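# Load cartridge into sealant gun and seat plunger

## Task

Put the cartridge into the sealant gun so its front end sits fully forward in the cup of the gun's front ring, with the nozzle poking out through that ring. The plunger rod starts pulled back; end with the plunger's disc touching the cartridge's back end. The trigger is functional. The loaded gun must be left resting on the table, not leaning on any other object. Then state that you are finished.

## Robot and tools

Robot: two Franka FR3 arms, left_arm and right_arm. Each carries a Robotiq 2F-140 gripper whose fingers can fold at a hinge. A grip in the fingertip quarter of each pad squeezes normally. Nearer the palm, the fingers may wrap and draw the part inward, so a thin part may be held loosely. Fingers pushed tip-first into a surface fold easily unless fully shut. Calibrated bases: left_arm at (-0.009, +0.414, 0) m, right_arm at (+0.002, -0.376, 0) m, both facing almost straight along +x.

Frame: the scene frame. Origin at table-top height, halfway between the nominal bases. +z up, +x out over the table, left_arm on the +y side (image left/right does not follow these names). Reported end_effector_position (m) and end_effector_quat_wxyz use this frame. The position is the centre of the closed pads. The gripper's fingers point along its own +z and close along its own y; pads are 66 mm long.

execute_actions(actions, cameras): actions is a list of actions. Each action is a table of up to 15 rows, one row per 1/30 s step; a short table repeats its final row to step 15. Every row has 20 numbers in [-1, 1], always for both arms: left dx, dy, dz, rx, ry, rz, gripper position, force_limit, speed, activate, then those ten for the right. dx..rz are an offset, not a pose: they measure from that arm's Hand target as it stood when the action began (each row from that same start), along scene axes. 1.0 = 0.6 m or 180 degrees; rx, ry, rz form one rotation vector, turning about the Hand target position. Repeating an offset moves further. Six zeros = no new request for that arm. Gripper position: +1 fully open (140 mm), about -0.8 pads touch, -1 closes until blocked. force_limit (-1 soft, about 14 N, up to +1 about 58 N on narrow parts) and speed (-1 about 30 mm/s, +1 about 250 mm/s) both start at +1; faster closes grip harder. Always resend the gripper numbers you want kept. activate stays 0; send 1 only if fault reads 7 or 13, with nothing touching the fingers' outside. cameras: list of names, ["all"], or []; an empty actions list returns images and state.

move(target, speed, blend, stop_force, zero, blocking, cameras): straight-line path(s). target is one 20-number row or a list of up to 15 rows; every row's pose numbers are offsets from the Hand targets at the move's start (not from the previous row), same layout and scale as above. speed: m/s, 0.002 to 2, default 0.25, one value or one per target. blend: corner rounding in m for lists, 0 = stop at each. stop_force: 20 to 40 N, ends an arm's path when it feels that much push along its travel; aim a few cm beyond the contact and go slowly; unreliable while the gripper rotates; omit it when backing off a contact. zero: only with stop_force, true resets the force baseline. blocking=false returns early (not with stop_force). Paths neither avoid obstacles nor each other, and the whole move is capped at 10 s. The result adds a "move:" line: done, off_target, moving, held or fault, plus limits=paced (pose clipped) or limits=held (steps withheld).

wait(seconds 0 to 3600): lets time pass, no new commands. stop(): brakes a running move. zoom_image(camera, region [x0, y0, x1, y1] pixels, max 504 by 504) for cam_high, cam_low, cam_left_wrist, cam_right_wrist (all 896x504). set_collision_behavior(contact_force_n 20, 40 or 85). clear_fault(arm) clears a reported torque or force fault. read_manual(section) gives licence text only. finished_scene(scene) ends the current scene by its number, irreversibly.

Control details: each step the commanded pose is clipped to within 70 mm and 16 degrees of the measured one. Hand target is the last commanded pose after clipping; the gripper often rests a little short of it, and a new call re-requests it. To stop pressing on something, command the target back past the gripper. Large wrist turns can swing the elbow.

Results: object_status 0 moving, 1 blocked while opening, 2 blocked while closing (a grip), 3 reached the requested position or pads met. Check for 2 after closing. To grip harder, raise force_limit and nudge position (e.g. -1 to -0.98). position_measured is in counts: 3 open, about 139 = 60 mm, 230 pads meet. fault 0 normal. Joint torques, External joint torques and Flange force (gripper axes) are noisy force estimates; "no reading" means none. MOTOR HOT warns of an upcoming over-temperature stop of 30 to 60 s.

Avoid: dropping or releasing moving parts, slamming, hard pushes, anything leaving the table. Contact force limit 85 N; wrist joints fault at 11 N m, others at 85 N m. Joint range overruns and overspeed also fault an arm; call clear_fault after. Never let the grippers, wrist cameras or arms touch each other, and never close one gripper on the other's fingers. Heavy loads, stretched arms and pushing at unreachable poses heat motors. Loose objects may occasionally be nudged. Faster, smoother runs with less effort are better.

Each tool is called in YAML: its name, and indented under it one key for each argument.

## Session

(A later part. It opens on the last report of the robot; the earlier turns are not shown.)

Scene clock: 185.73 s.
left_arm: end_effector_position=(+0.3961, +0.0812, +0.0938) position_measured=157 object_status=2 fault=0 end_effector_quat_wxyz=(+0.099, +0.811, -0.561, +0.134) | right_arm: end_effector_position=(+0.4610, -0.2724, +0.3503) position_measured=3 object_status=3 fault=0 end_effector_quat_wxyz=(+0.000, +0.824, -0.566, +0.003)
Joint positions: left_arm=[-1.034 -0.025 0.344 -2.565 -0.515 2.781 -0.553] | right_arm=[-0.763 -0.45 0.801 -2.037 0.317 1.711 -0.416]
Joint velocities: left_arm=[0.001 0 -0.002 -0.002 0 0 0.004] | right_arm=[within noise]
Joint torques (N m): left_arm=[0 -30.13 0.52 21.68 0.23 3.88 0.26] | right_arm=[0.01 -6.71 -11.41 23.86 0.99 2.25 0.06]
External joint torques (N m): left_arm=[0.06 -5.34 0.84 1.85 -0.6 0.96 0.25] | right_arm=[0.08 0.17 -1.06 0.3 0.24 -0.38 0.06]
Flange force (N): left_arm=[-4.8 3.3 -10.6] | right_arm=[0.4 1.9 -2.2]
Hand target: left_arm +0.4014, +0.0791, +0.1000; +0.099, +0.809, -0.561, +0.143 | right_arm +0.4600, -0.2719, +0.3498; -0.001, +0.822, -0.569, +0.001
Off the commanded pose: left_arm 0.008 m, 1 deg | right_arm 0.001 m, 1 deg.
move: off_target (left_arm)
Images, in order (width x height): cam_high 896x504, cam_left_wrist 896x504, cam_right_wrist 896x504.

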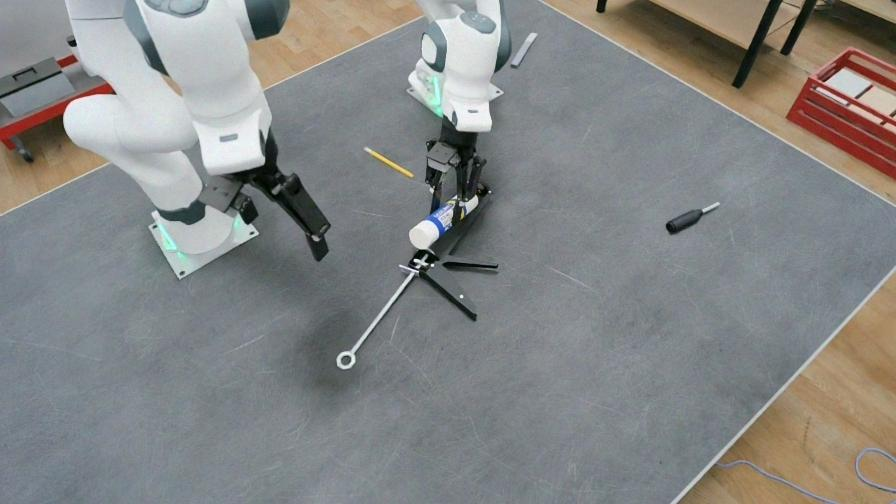

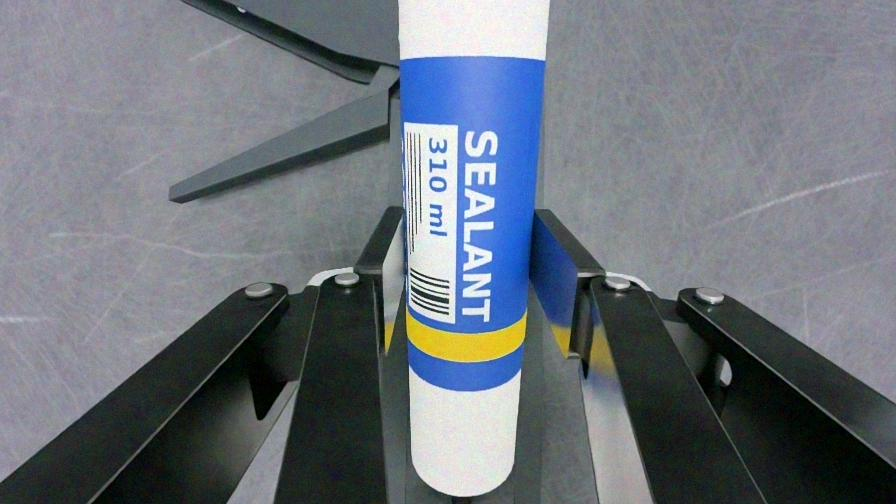

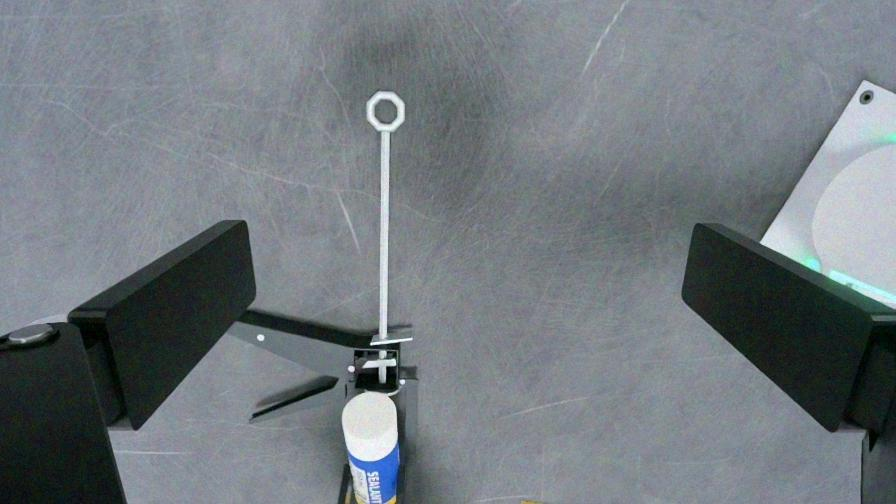

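move:
  target:
    - [0.007,-0.0187,0.003,0,0,0,-1,-0.4,-1,0,0,0,0,0,0,0,1,1,1,0]
    - [0.007,-0.0187,0.023,0,0,0,-1,-0.4,-1,0,0,0,0,0,0,0,1,1,1,0]
  speed: 0.1
  cameras: ["cam_left_wrist","cam_high"]

zoom_image:
  camera: "cam_high"
  region: [440, 160, 510, 230]

Scene clock: 195.73 s.
left_arm: end_effector_position=(+0.4016, +0.0701, +0.1076) position_measured=157 object_status=2 fault=0 end_effector_quat_wxyz=(+0.099, +0.808, -0.564, +0.137) | right_arm: end_effector_position=(+0.4610, -0.2724, +0.3503) position_measured=3 object_status=3 fault=0 end_effector_quat_wxyz=(+0.000, +0.824, -0.566, +0.003)
Joint positions: left_arm=[-1.034 -0.032 0.339 -2.535 -0.467 2.754 -0.599] | right_arm=[-0.763 -0.45 0.801 -2.037 0.317 1.711 -0.416]
Joint velocities: left_arm=[-0.001 -0.001 0.001 0 0 0 -0.006] | right_arm=[within noise]
Joint torques (N m): left_arm=[0.29 -30.5 -0.21 23.07 0.91 3.58 -0.23] | right_arm=[0.04 -6.7 -11.36 23.86 1 2.26 0.1]
External joint torques (N m): left_arm=[0.33 -5.23 0.17 2.51 0.07 0.59 -0.24] | right_arm=[0.06 0.22 -1.03 0.24 0.24 -0.38 0.1]
Flange force (N): left_arm=[-1.0 4.0 -14.9] | right_arm=[0.4 1.8 -2.0]
Hand target: left_arm +0.4056, +0.0679, +0.1138; +0.099, +0.809, -0.561, +0.143 | right_arm +0.4600, -0.2719, +0.3498; -0.001, +0.822, -0.569, +0.001
Off the commanded pose: left_arm 0.008 m, 1 deg | right_arm 0.001 m, 1 deg.
move: off_target (left_arm)
Images, in order (width x height): cam_high 896x504, cam_left_wrist 896x504.

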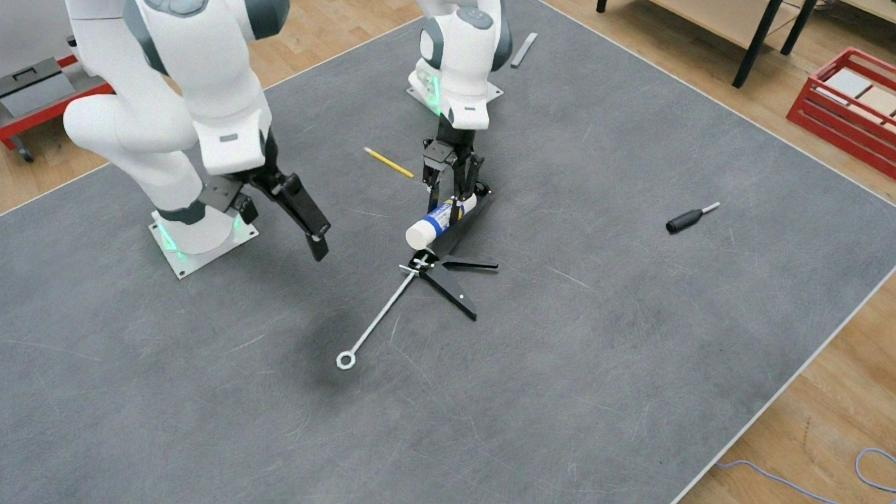

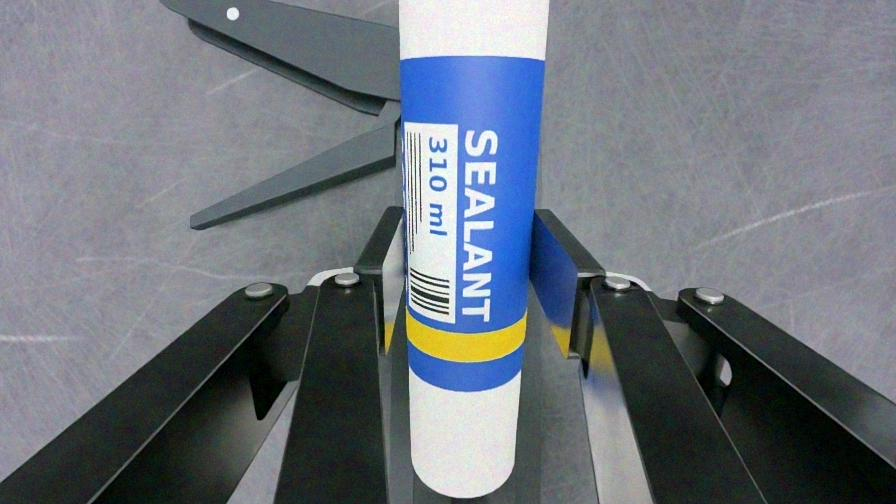

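Scaled by 7.200 from the camera's image (finer frame: 1280x720).

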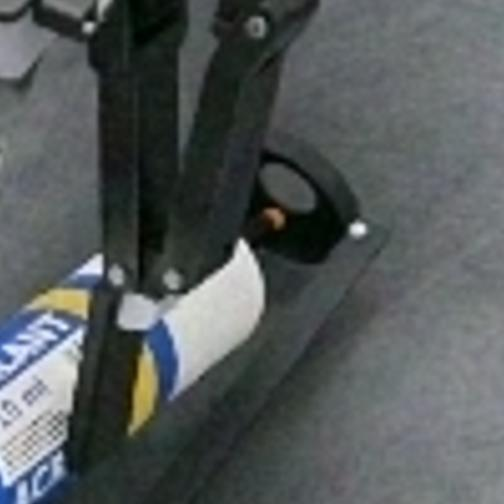

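move:
  target:
    - [0,0,0.0067,0,0,0,-1,-0.4,-1,0,0,0,0,0,0,0,1,1,1,0]
    - [-0.012,0.0323,-0.006,0,0,0,-1,-0.4,-1,0,0,0,0,0,0,0,1,1,1,0]
  speed: 0.1
  cameras: ["cam_right_wrist","cam_high"]

zoom_image:
  camera: "cam_high"
  region: [440, 160, 510, 230]

Scene clock: 203.27 s.
left_arm: end_effector_position=(+0.3933, +0.0901, +0.1037) position_measured=157 object_status=2 fault=0 end_effector_quat_wxyz=(+0.099, +0.811, -0.561, +0.134) | right_arm: end_effector_position=(+0.4610, -0.2724, +0.3503) position_measured=3 object_status=3 fault=0 end_effector_quat_wxyz=(+0.000, +0.824, -0.566, +0.003)
Joint positions: left_arm=[-1.024 -0.072 0.354 -2.589 -0.456 2.762 -0.589] | right_arm=[-0.763 -0.45 0.801 -2.037 0.317 1.711 -0.416]
Joint velocities: left_arm=[0 -0.001 0.001 -0.001 -0.001 0.001 0.007] | right_arm=[within noise]
Joint torques (N m): left_arm=[-0.28 -28.86 -0.26 22.23 0.17 3.95 0.22] | right_arm=[0.02 -6.66 -11.37 23.88 1 2.27 0.12]
External joint torques (N m): left_arm=[-0.38 -5.33 0.42 1.95 -0.65 0.98 0.21] | right_arm=[0.06 0.23 -1.06 0.38 0.25 -0.36 0.12]
Flange force (N): left_arm=[-4.3 3.9 -9.7] | right_arm=[0.5 1.3 -2.3]
Hand target: left_arm +0.3984, +0.0873, +0.1102; +0.099, +0.809, -0.561, +0.143 | right_arm +0.4600, -0.2719, +0.3498; -0.001, +0.822, -0.569, +0.001
Off the commanded pose: left_arm 0.009 m, 1 deg | right_arm 0.001 m, 1 deg.
move: off_target (left_arm)
Images, in order (width x height): cam_high 896x504, cam_right_wrist 896x504.

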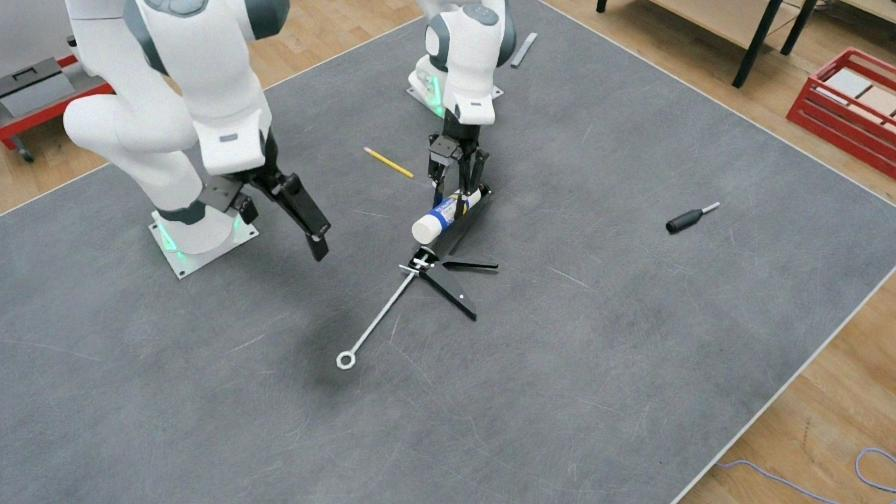

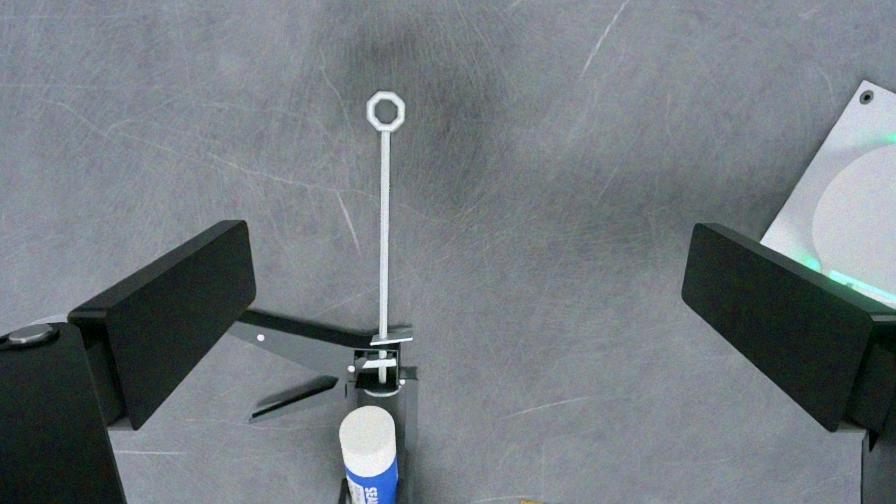

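Scaled by 7.200 from the camera's image (finer frame: 1280x720).

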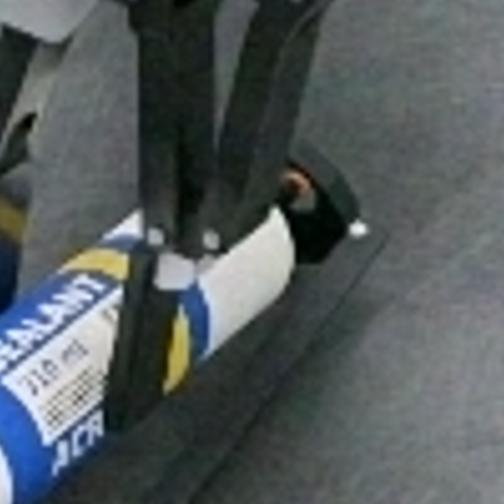

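move:
  target: [-0.005,0.014,-0.067,0.0677,0.0253,0,-1,-0.4,-1,0,0,0,0,0,0,0,1,1,1,0]
  speed: 0.08
  cameras: ["cam_right_wrist","cam_left_wrist","cam_high"]

zoom_image:
  camera: "cam_high"
  region: [400, 170, 500, 270]

zoom_image:
  camera: "cam_right_wrist"
  region: [300, 304, 500, 504]

Scene clock: 215.70 s.
left_arm: end_effector_position=(+0.3964, +0.0937, +0.0725) position_measured=157 object_status=2 fault=0 end_effector_quat_wxyz=(+0.036, +0.817, -0.573, +0.055) | right_arm: end_effector_position=(+0.4610, -0.2724, +0.3503) position_measured=3 object_status=3 fault=0 end_effector_quat_wxyz=(+0.000, +0.824, -0.566, +0.003)
Joint positions: left_arm=[-1.031 0.07 0.345 -2.452 -0.185 2.622 -0.843] | right_arm=[-0.763 -0.45 0.801 -2.037 0.317 1.711 -0.416]
Joint velocities: left_arm=[0.002 0.001 0 0.001 0.001 0 -0.005] | right_arm=[within noise]
Joint torques (N m): left_arm=[-0.15 -28.16 1.72 20.33 0.61 2.72 -0.58] | right_arm=[-0.01 -6.69 -11.4 23.87 0.99 2.26 0.11]
External joint torques (N m): left_arm=[-0.11 0.3 1 0.05 0.05 -0.18 -0.58] | right_arm=[-0.14 0.34 -1.24 0.2 0.22 -0.38 0.11]
Flange force (N): left_arm=[0.8 0.4 -1.3] | right_arm=[0.9 1.6 -2.1]
Hand target: left_arm +0.3954, +0.0957, +0.0700; +0.035, +0.820, -0.569, +0.051 | right_arm +0.4600, -0.2719, +0.3498; -0.001, +0.822, -0.569, +0.001
Off the commanded pose: left_arm 0.003 m, 1 deg | right_arm 0.001 m, 1 deg.
move: done
Images, in order (width x height): cam_high 896x504, cam_left_wrist 896x504, cam_right_wrist 896x504.

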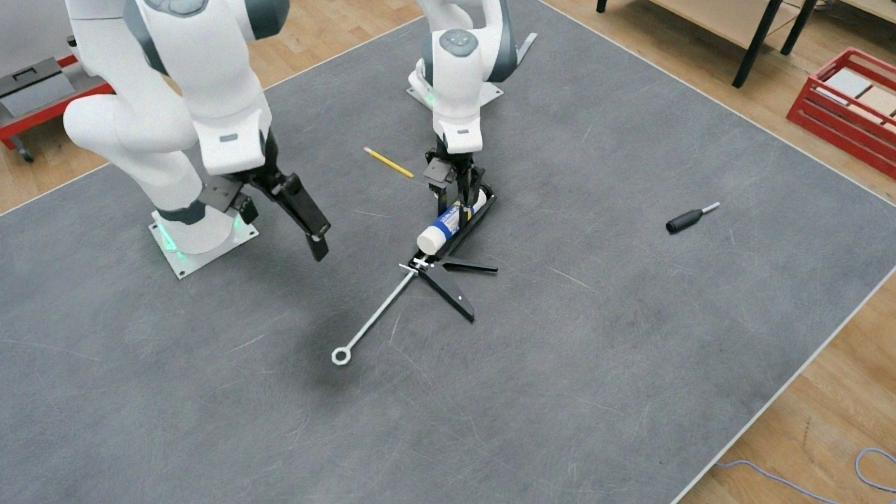

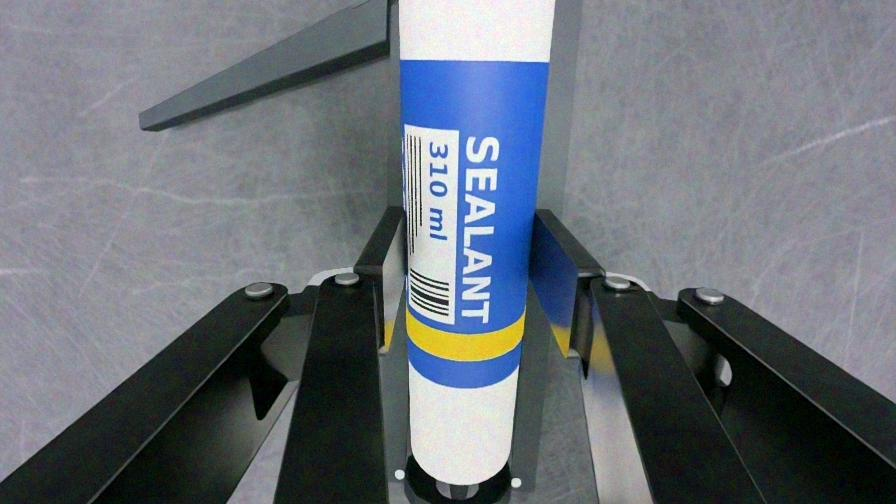

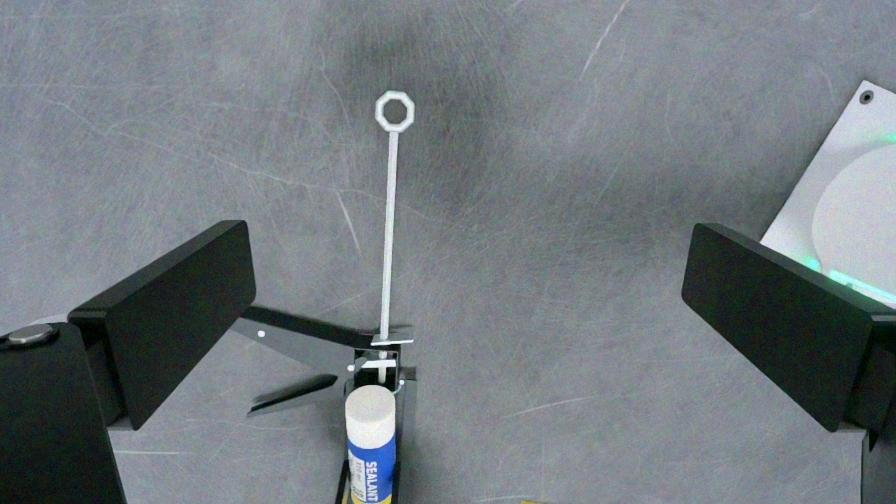

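Scaled by 5.040 from the camera's image (finer frame: 1280x720).

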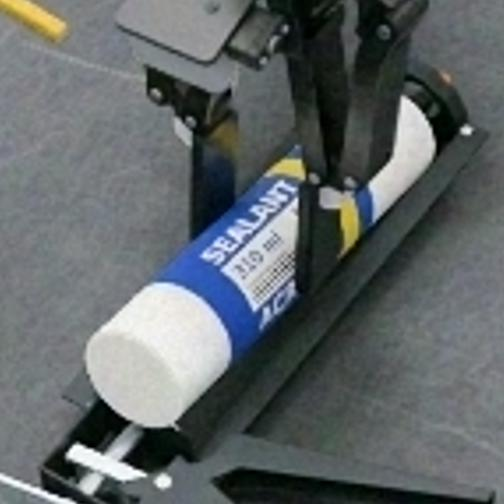

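Scaled by 2.520 from the camera's image (finer frame: 1280x720).

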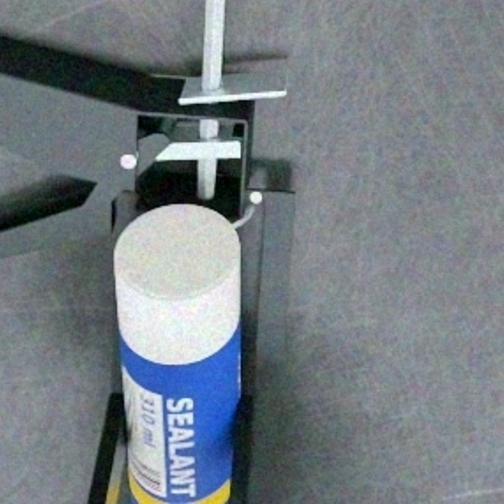

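move:
  target: [-0.0047,0.0125,0,0,0,0,-1,-0.4,-1,0,0,0,0,0,0,0,1,1,1,0]
  speed: 0.05
  cameras: ["cam_right_wrist","cam_left_wrist","cam_high"]

zoom_image:
  camera: "cam_high"
  region: [400, 170, 500, 270]

zoom_image:
  camera: "cam_right_wrist"
  region: [300, 304, 500, 504]

Scene clock: 223.23 s.
left_arm: end_effector_position=(+0.3939, +0.1008, +0.0714) position_measured=157 object_status=2 fault=0 end_effector_quat_wxyz=(+0.036, +0.819, -0.571, +0.053) | right_arm: end_effector_position=(+0.4610, -0.2724, +0.3503) position_measured=3 object_status=3 fault=0 end_effector_quat_wxyz=(+0.000, +0.824, -0.566, +0.003)
Joint positions: left_arm=[-1.029 0.057 0.352 -2.47 -0.178 2.626 -0.847] | right_arm=[-0.763 -0.45 0.801 -2.037 0.317 1.711 -0.416]
Joint torques (N m): left_arm=[0.08 -29.35 1.45 18.46 0.92 2.38 -0.25] | right_arm=[0.02 -6.69 -11.38 23.88 1 2.27 0.12]
External joint torques (N m): left_arm=[0.1 -1.56 0.85 -1.72 0.36 -0.51 -0.26] | right_arm=[0.04 0.23 -1.06 0.27 0.24 -0.37 0.12]
Flange force (N): left_arm=[-7.8 5.7 -7.3] | right_arm=[0.5 1.6 -2.1]
Hand target: left_arm +0.3926, +0.1032, +0.0700; +0.035, +0.820, -0.569, +0.051 | right_arm +0.4600, -0.2719, +0.3498; -0.001, +0.822, -0.569, +0.001
Off the commanded pose: left_arm 0.003 m, 0 deg | right_arm 0.001 m, 1 deg.
move: done
Images, in order (width x height): cam_high 896x504, cam_left_wrist 896x504, cam_right_wrist 896x504.

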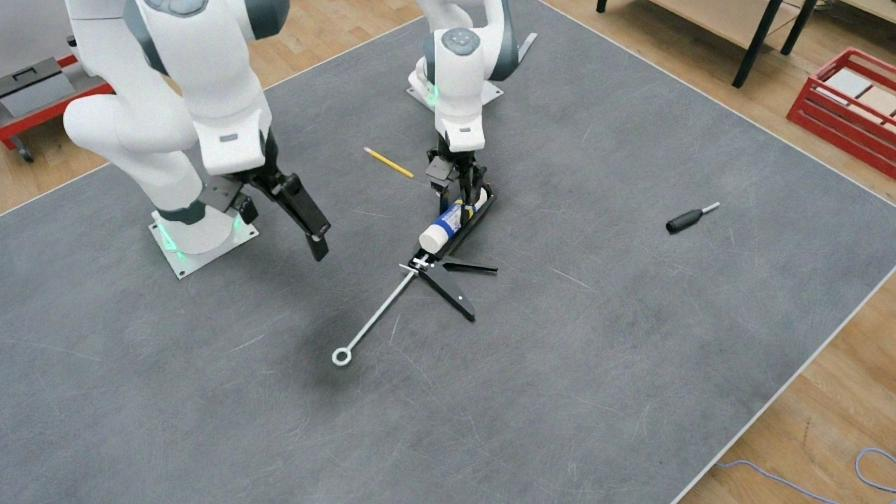

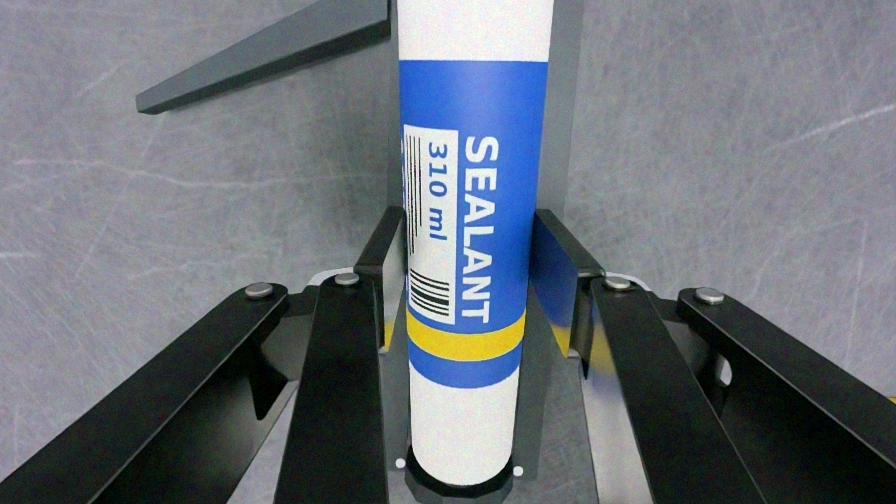

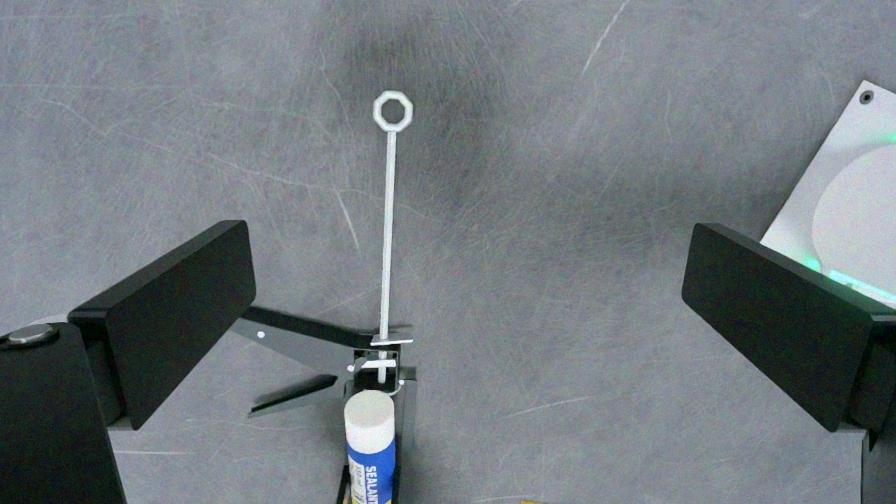

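Scaled by 5.040 from the camera's image (finer frame: 1280x720).

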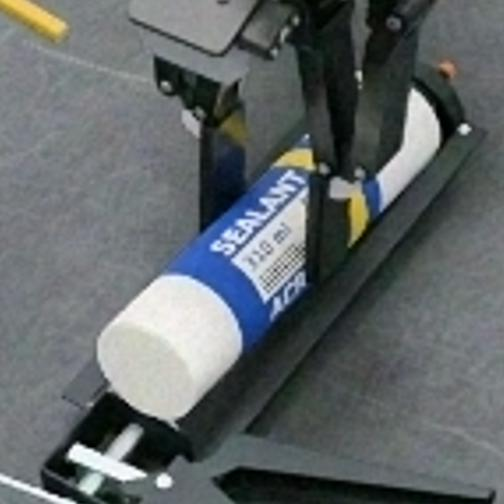

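Scaled by 2.520 from the camera's image (finer frame: 1280x720).

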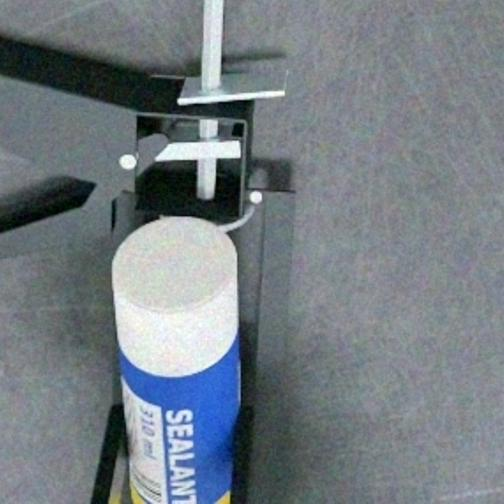

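move:
  target:
    - [0.001,-0.003,-0.015,0.0208,0.0078,0,-1,-0.4,-1,0,0,0,0,0,0,0,1,1,1,0]
    - [0.001,-0.003,-0.015,0.0208,0.0078,0,0.3,-0.4,-1,0,0,0,0,0,0,0,1,1,1,0]
  speed: 0.05
  cameras: ["cam_right_wrist","cam_left_wrist","cam_high"]

zoom_image:
  camera: "cam_high"
  region: [400, 170, 500, 270]

zoom_image:
  camera: "cam_right_wrist"
  region: [300, 304, 500, 504]

Scene clock: 231.10 s.
left_arm: end_effector_position=(+0.3954, +0.1002, +0.0630) position_measured=91 object_status=0 fault=0 end_effector_quat_wxyz=(+0.016, +0.821, -0.571, +0.026) | right_arm: end_effector_position=(+0.4610, -0.2724, +0.3503) position_measured=3 object_status=3 fault=0 end_effector_quat_wxyz=(+0.000, +0.824, -0.566, +0.003)
Joint positions: left_arm=[-1.042 0.111 0.353 -2.409 -0.124 2.562 -0.911] | right_arm=[-0.763 -0.45 0.801 -2.037 0.317 1.711 -0.416]
Joint torques (N m): left_arm=[-0.64 -30.72 1.26 19.7 0.46 2.54 -0.23] | right_arm=[0 -6.72 -11.38 23.86 1 2.27 0.12]
External joint torques (N m): left_arm=[-0.53 -1.12 0.12 -0.45 -0.05 -0.23 -0.23] | right_arm=[0.02 0.1 -1.09 0.33 0.24 -0.36 0.12]
Flange force (N): left_arm=[-3.1 3.4 -3.6] | right_arm=[0.4 1.9 -2.2]
Hand target: left_arm +0.3932, +0.1014, +0.0610; +0.015, +0.821, -0.570, +0.022 | right_arm +0.4600, -0.2719, +0.3498; -0.001, +0.822, -0.569, +0.001
Off the commanded pose: left_arm 0.003 m, 0 deg | right_arm 0.001 m, 1 deg.
move: done; target 2's new numbers were sent with left_arm's hand 0.013 m and 2 deg from that target
Images, in order (width x height): cam_high 896x504, cam_left_wrist 896x504, cam_right_wrist 896x504.

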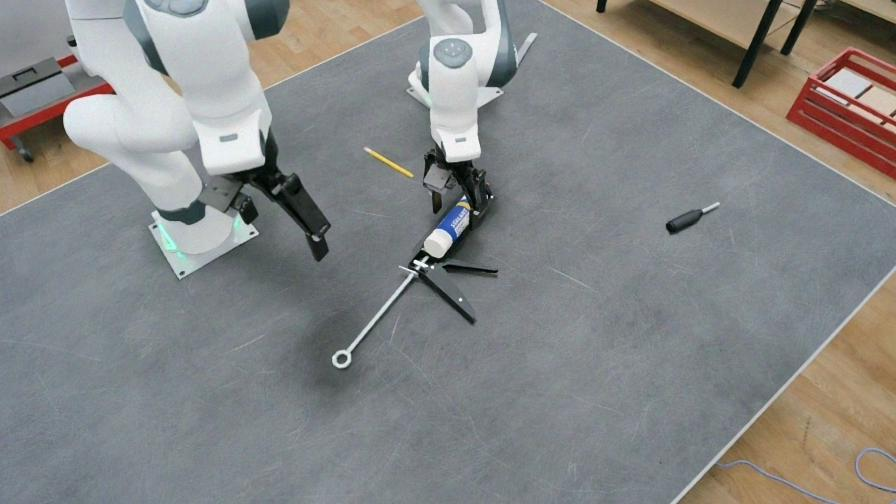

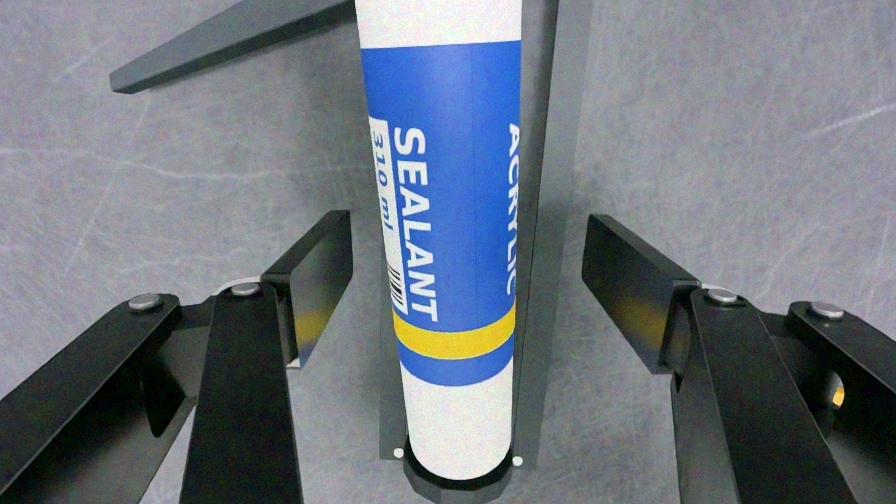

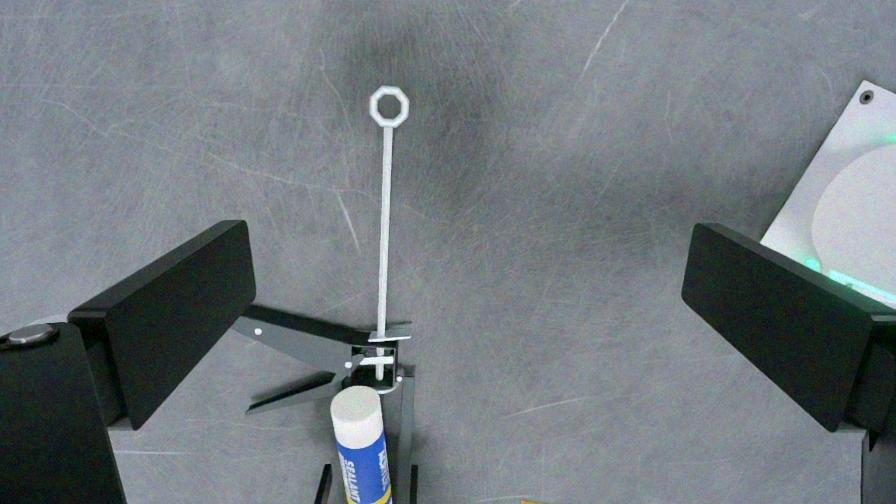

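Scaled by 5.040 from the camera's image (finer frame: 1280x720).

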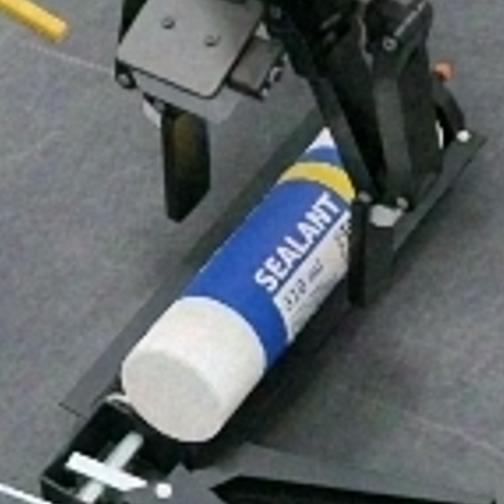

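Scaled by 2.520 from the camera's image (finer frame: 1280x720).

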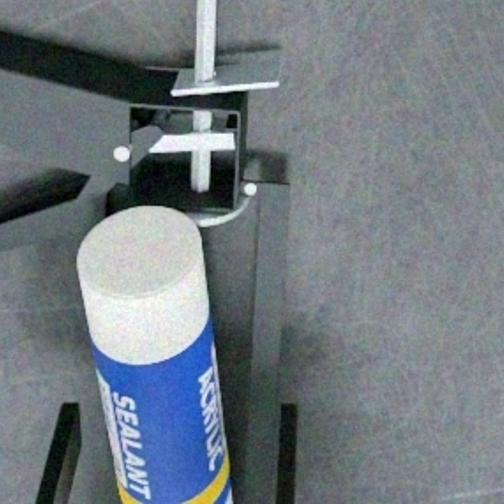

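move:
  target:
    - [-0.0047,-0.0018,0.002,0,0,-0.0165,0.3,-0.8,-1,0,0,0,0,0,0,0,1,1,1,0]
    - [-0.0047,-0.0018,0.002,0,0,-0.0165,-1,-0.8,-1,0,0,0,0,0,0,0,1,1,1,0]
  speed: 0.05
  cameras: ["cam_right_wrist","cam_left_wrist"]

zoom_image:
  camera: "cam_right_wrist"
  region: [300, 304, 500, 504]

Scene clock: 247.67 s.
left_arm: end_effector_position=(+0.3924, +0.1003, +0.0627) position_measured=151 object_status=0 fault=0 end_effector_quat_wxyz=(+0.016, +0.809, -0.587, +0.024) | right_arm: end_effector_position=(+0.4610, -0.2724, +0.3503) position_measured=3 object_status=3 fault=0 end_effector_quat_wxyz=(+0.000, +0.824, -0.566, +0.003)
Joint positions: left_arm=[-1.042 0.108 0.35 -2.412 -0.122 2.558 -0.874] | right_arm=[-0.763 -0.45 0.801 -2.037 0.317 1.711 -0.416]
Joint torques (N m): left_arm=[-1.22 -31.29 0.44 19.61 0.44 2.56 0.32] | right_arm=[0.04 -6.72 -11.4 23.84 1 2.26 0.11]
External joint torques (N m): left_arm=[-1.23 -1.76 -0.77 -0.55 -0.06 -0.21 0.32] | right_arm=[0.01 0.22 -1.14 0.26 0.24 -0.38 0.11]
Flange force (N): left_arm=[-3.9 4.6 -4.1] | right_arm=[0.5 1.9 -2.1]
Hand target: left_arm +0.3903, +0.1003, +0.0622; +0.016, +0.806, -0.591, +0.022 | right_arm +0.4600, -0.2719, +0.3498; -0.001, +0.822, -0.569, +0.001
Off the commanded pose: left_arm 0.002 m, 1 deg | right_arm 0.001 m, 1 deg.
move: done
Images, in order (width x height): cam_left_wrist 896x504, cam_right_wrist 896x504.

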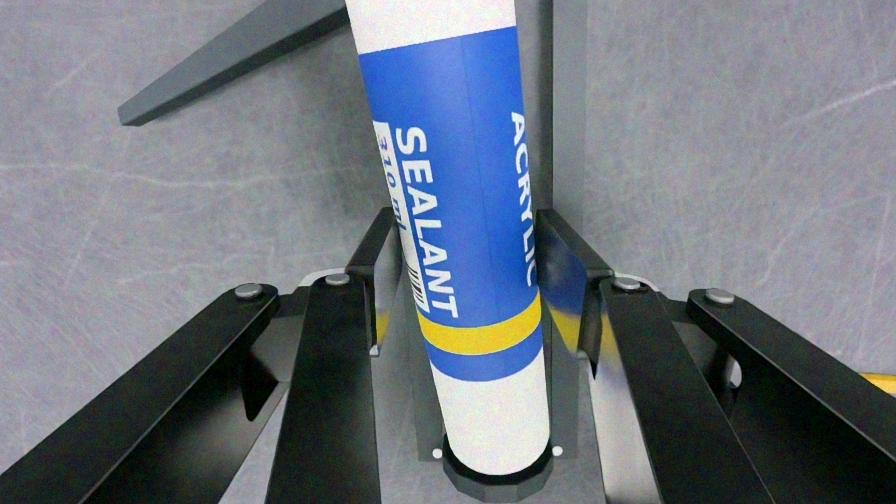

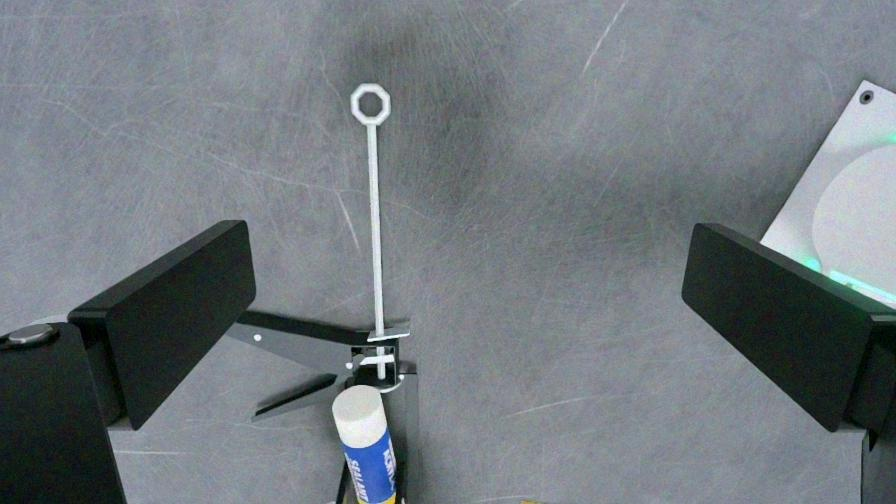

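Scaled by 2.520 from the camera's image (finer frame: 1280x720).

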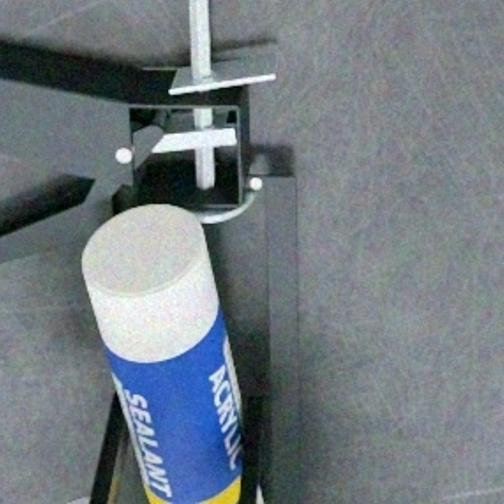

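move:
  target:
    - [0,0,0.01,0,0,0,-1,-0.8,-1,0,0,0,0,0,0,0,1,1,1,0]
    - [-0.0103,-0.0033,0.01,0,0,-0.036,-1,-0.8,-1,0,0,0,0,0,0,0,1,1,1,0]
    - [-0.0103,-0.0033,0.0,0,0,-0.036,-1,-0.8,-1,0,0,0,0,0,0,0,1,1,1,0]
  speed: 0.06
  cameras: ["cam_right_wrist","cam_left_wrist"]

zoom_image:
  camera: "cam_right_wrist"
  region: [300, 304, 500, 504]

Scene clock: 262.57 s.
left_arm: end_effector_position=(+0.3839, +0.0990, +0.0642) position_measured=151 object_status=2 fault=0 end_effector_quat_wxyz=(+0.017, +0.774, -0.632, +0.020) | right_arm: end_effector_position=(+0.4610, -0.2724, +0.3503) position_measured=3 object_status=3 fault=0 end_effector_quat_wxyz=(+0.000, +0.824, -0.566, +0.003)
Joint positions: left_arm=[-1.04 0.094 0.339 -2.421 -0.118 2.545 -0.773] | right_arm=[-0.763 -0.45 0.801 -2.037 0.317 1.711 -0.416]
Joint velocities: left_arm=[0.001 0 0 0 -0.001 0.002 0.006] | right_arm=[within noise]
Joint torques (N m): left_arm=[-0.41 -28.67 -0.01 20.07 -0.03 3.52 0.37] | right_arm=[0.03 -6.73 -11.39 23.91 0.99 2.27 0.11]
External joint torques (N m): left_arm=[-0.38 0.64 -0.99 -0.21 -0.54 0.77 0.36] | right_arm=[-0.01 0.16 -1.14 0.31 0.23 -0.36 0.11]
Flange force (N): left_arm=[1.0 -0.6 5.3] | right_arm=[0.5 1.9 -2.2]
Hand target: left_arm +0.3842, +0.0983, +0.0622; +0.017, +0.772, -0.636, +0.021 | right_arm +0.4600, -0.2719, +0.3498; -0.001, +0.822, -0.569, +0.001
Off the commanded pose: left_arm 0.002 m, 0 deg | right_arm 0.001 m, 1 deg.
move: done
Images, in order (width x height): cam_left_wrist 896x504, cam_right_wrist 896x504.

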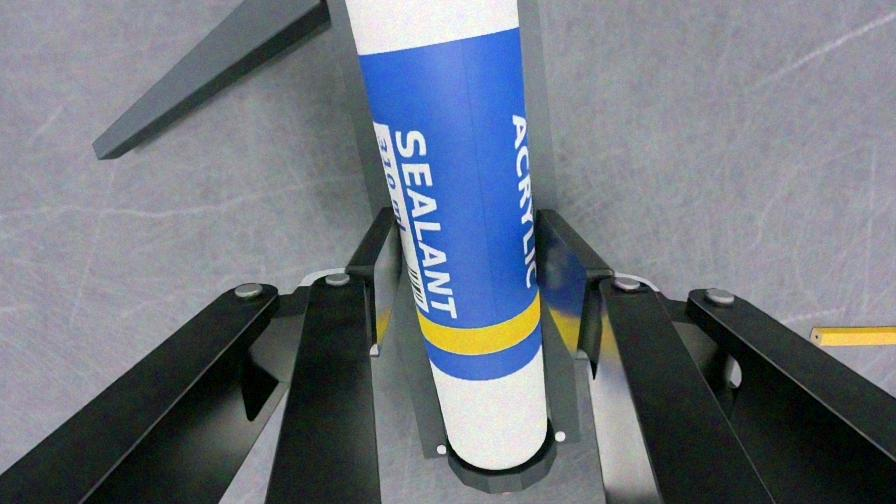

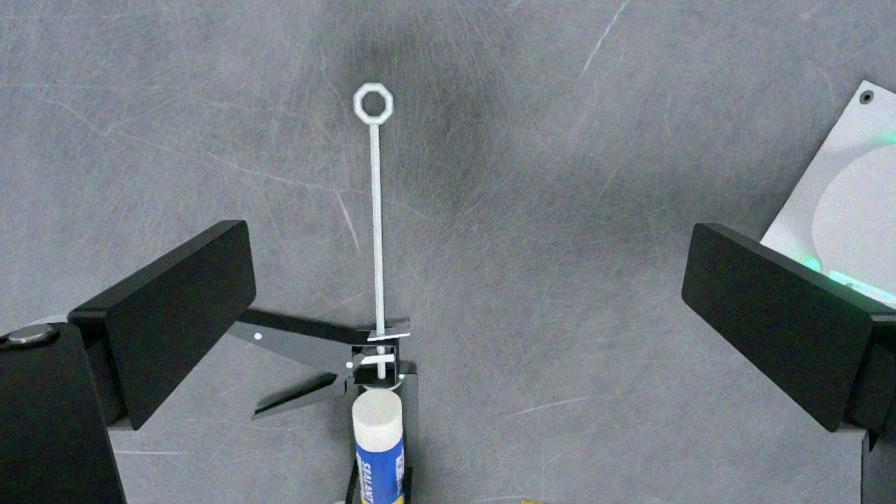

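Scaled by 2.520 from the camera's image (finer frame: 1280x720).

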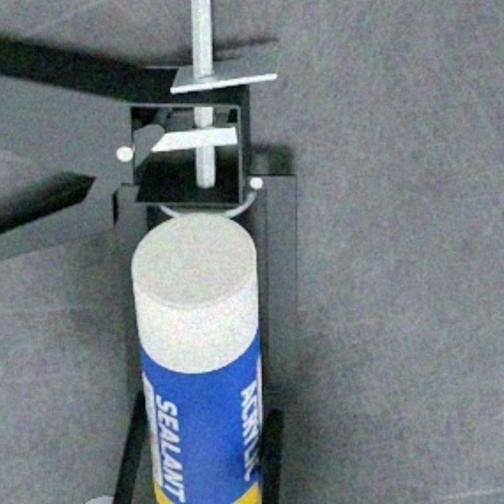

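move:
  target: [0,0,0,0,0,0,0.3,-0.8,-1,0,0,0,0,0,0,0,1,1,1,0]
  cameras: ["cam_right_wrist","cam_left_wrist","cam_high"]

zoom_image:
  camera: "cam_right_wrist"
  region: [300, 304, 500, 504]

zoom_image:
  camera: "cam_high"
  region: [400, 170, 500, 270]

Scene clock: 267.90 s.
left_arm: end_effector_position=(+0.3842, +0.0984, +0.0633) position_measured=91 object_status=0 fault=0 end_effector_quat_wxyz=(+0.017, +0.772, -0.635, +0.020) | right_arm: end_effector_position=(+0.4610, -0.2724, +0.3503) position_measured=3 object_status=3 fault=0 end_effector_quat_wxyz=(+0.000, +0.824, -0.566, +0.003)
Joint positions: left_arm=[-1.04 0.097 0.337 -2.421 -0.119 2.55 -0.768] | right_arm=[-0.763 -0.45 0.801 -2.037 0.317 1.711 -0.416]
Joint torques (N m): left_arm=[-0.15 -30.37 0.8 19.99 -0.06 2.95 0.18] | right_arm=[-0.01 -6.66 -11.34 23.87 1 2.26 0.1]
External joint torques (N m): left_arm=[-0.1 -1.07 -0.18 -0.13 -0.56 0.23 0.18] | right_arm=[-0.05 0.32 -1.1 0.27 0.24 -0.38 0.1]
Flange force (N): left_arm=[-2.0 1.5 -0.7] | right_arm=[0.7 1.3 -2.2]
Hand target: left_arm +0.3842, +0.0983, +0.0622; +0.017, +0.772, -0.636, +0.021 | right_arm +0.4600, -0.2719, +0.3498; -0.001, +0.822, -0.569, +0.001
Off the commanded pose: left_arm 0.001 m, 0 deg | right_arm 0.001 m, 1 deg.
move: done
Images, in order (width x height): cam_high 896x504, cam_left_wrist 896x504, cam_right_wrist 896x504.

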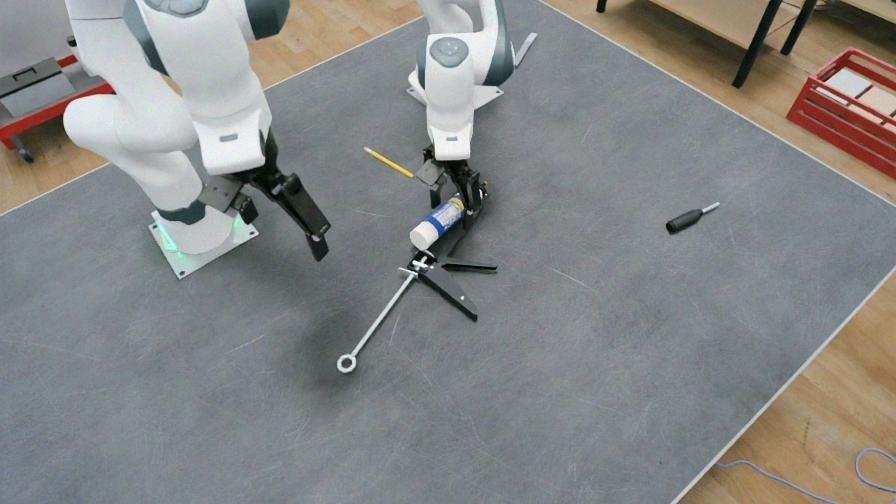

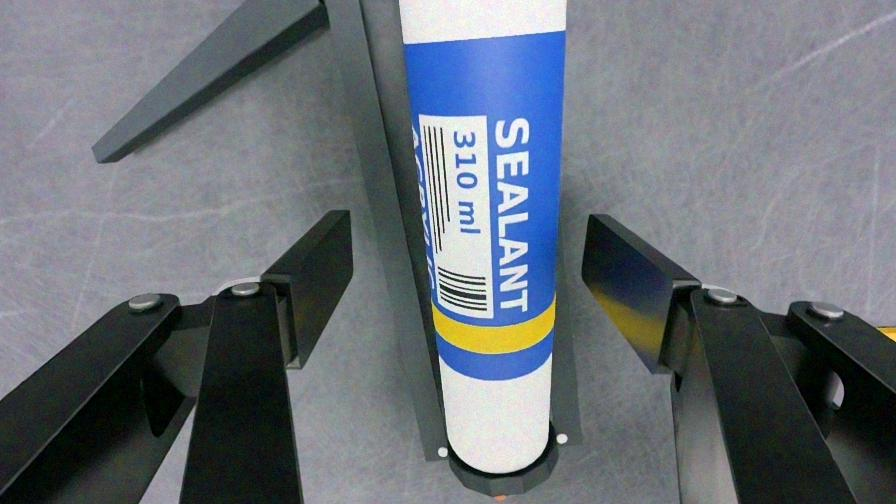

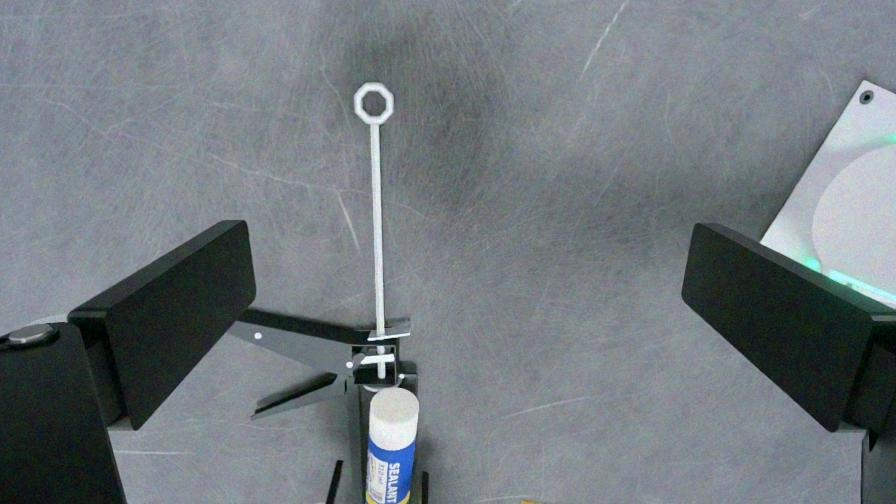

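Scaled by 2.520 from the camera's image (finer frame: 1280x720).

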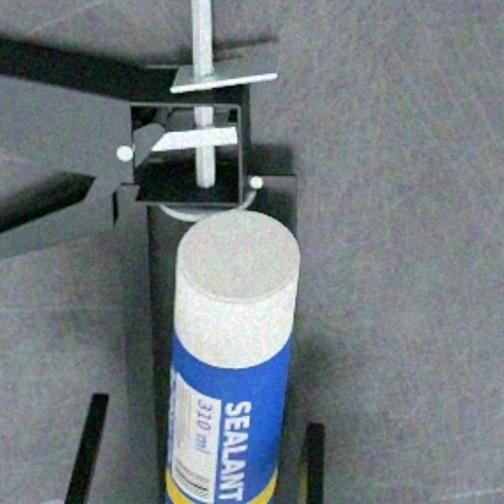

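Scaled by 5.040 from the camera's image (finer frame: 1280x720).

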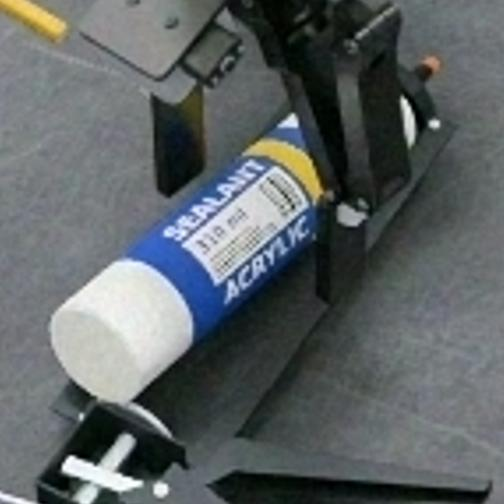

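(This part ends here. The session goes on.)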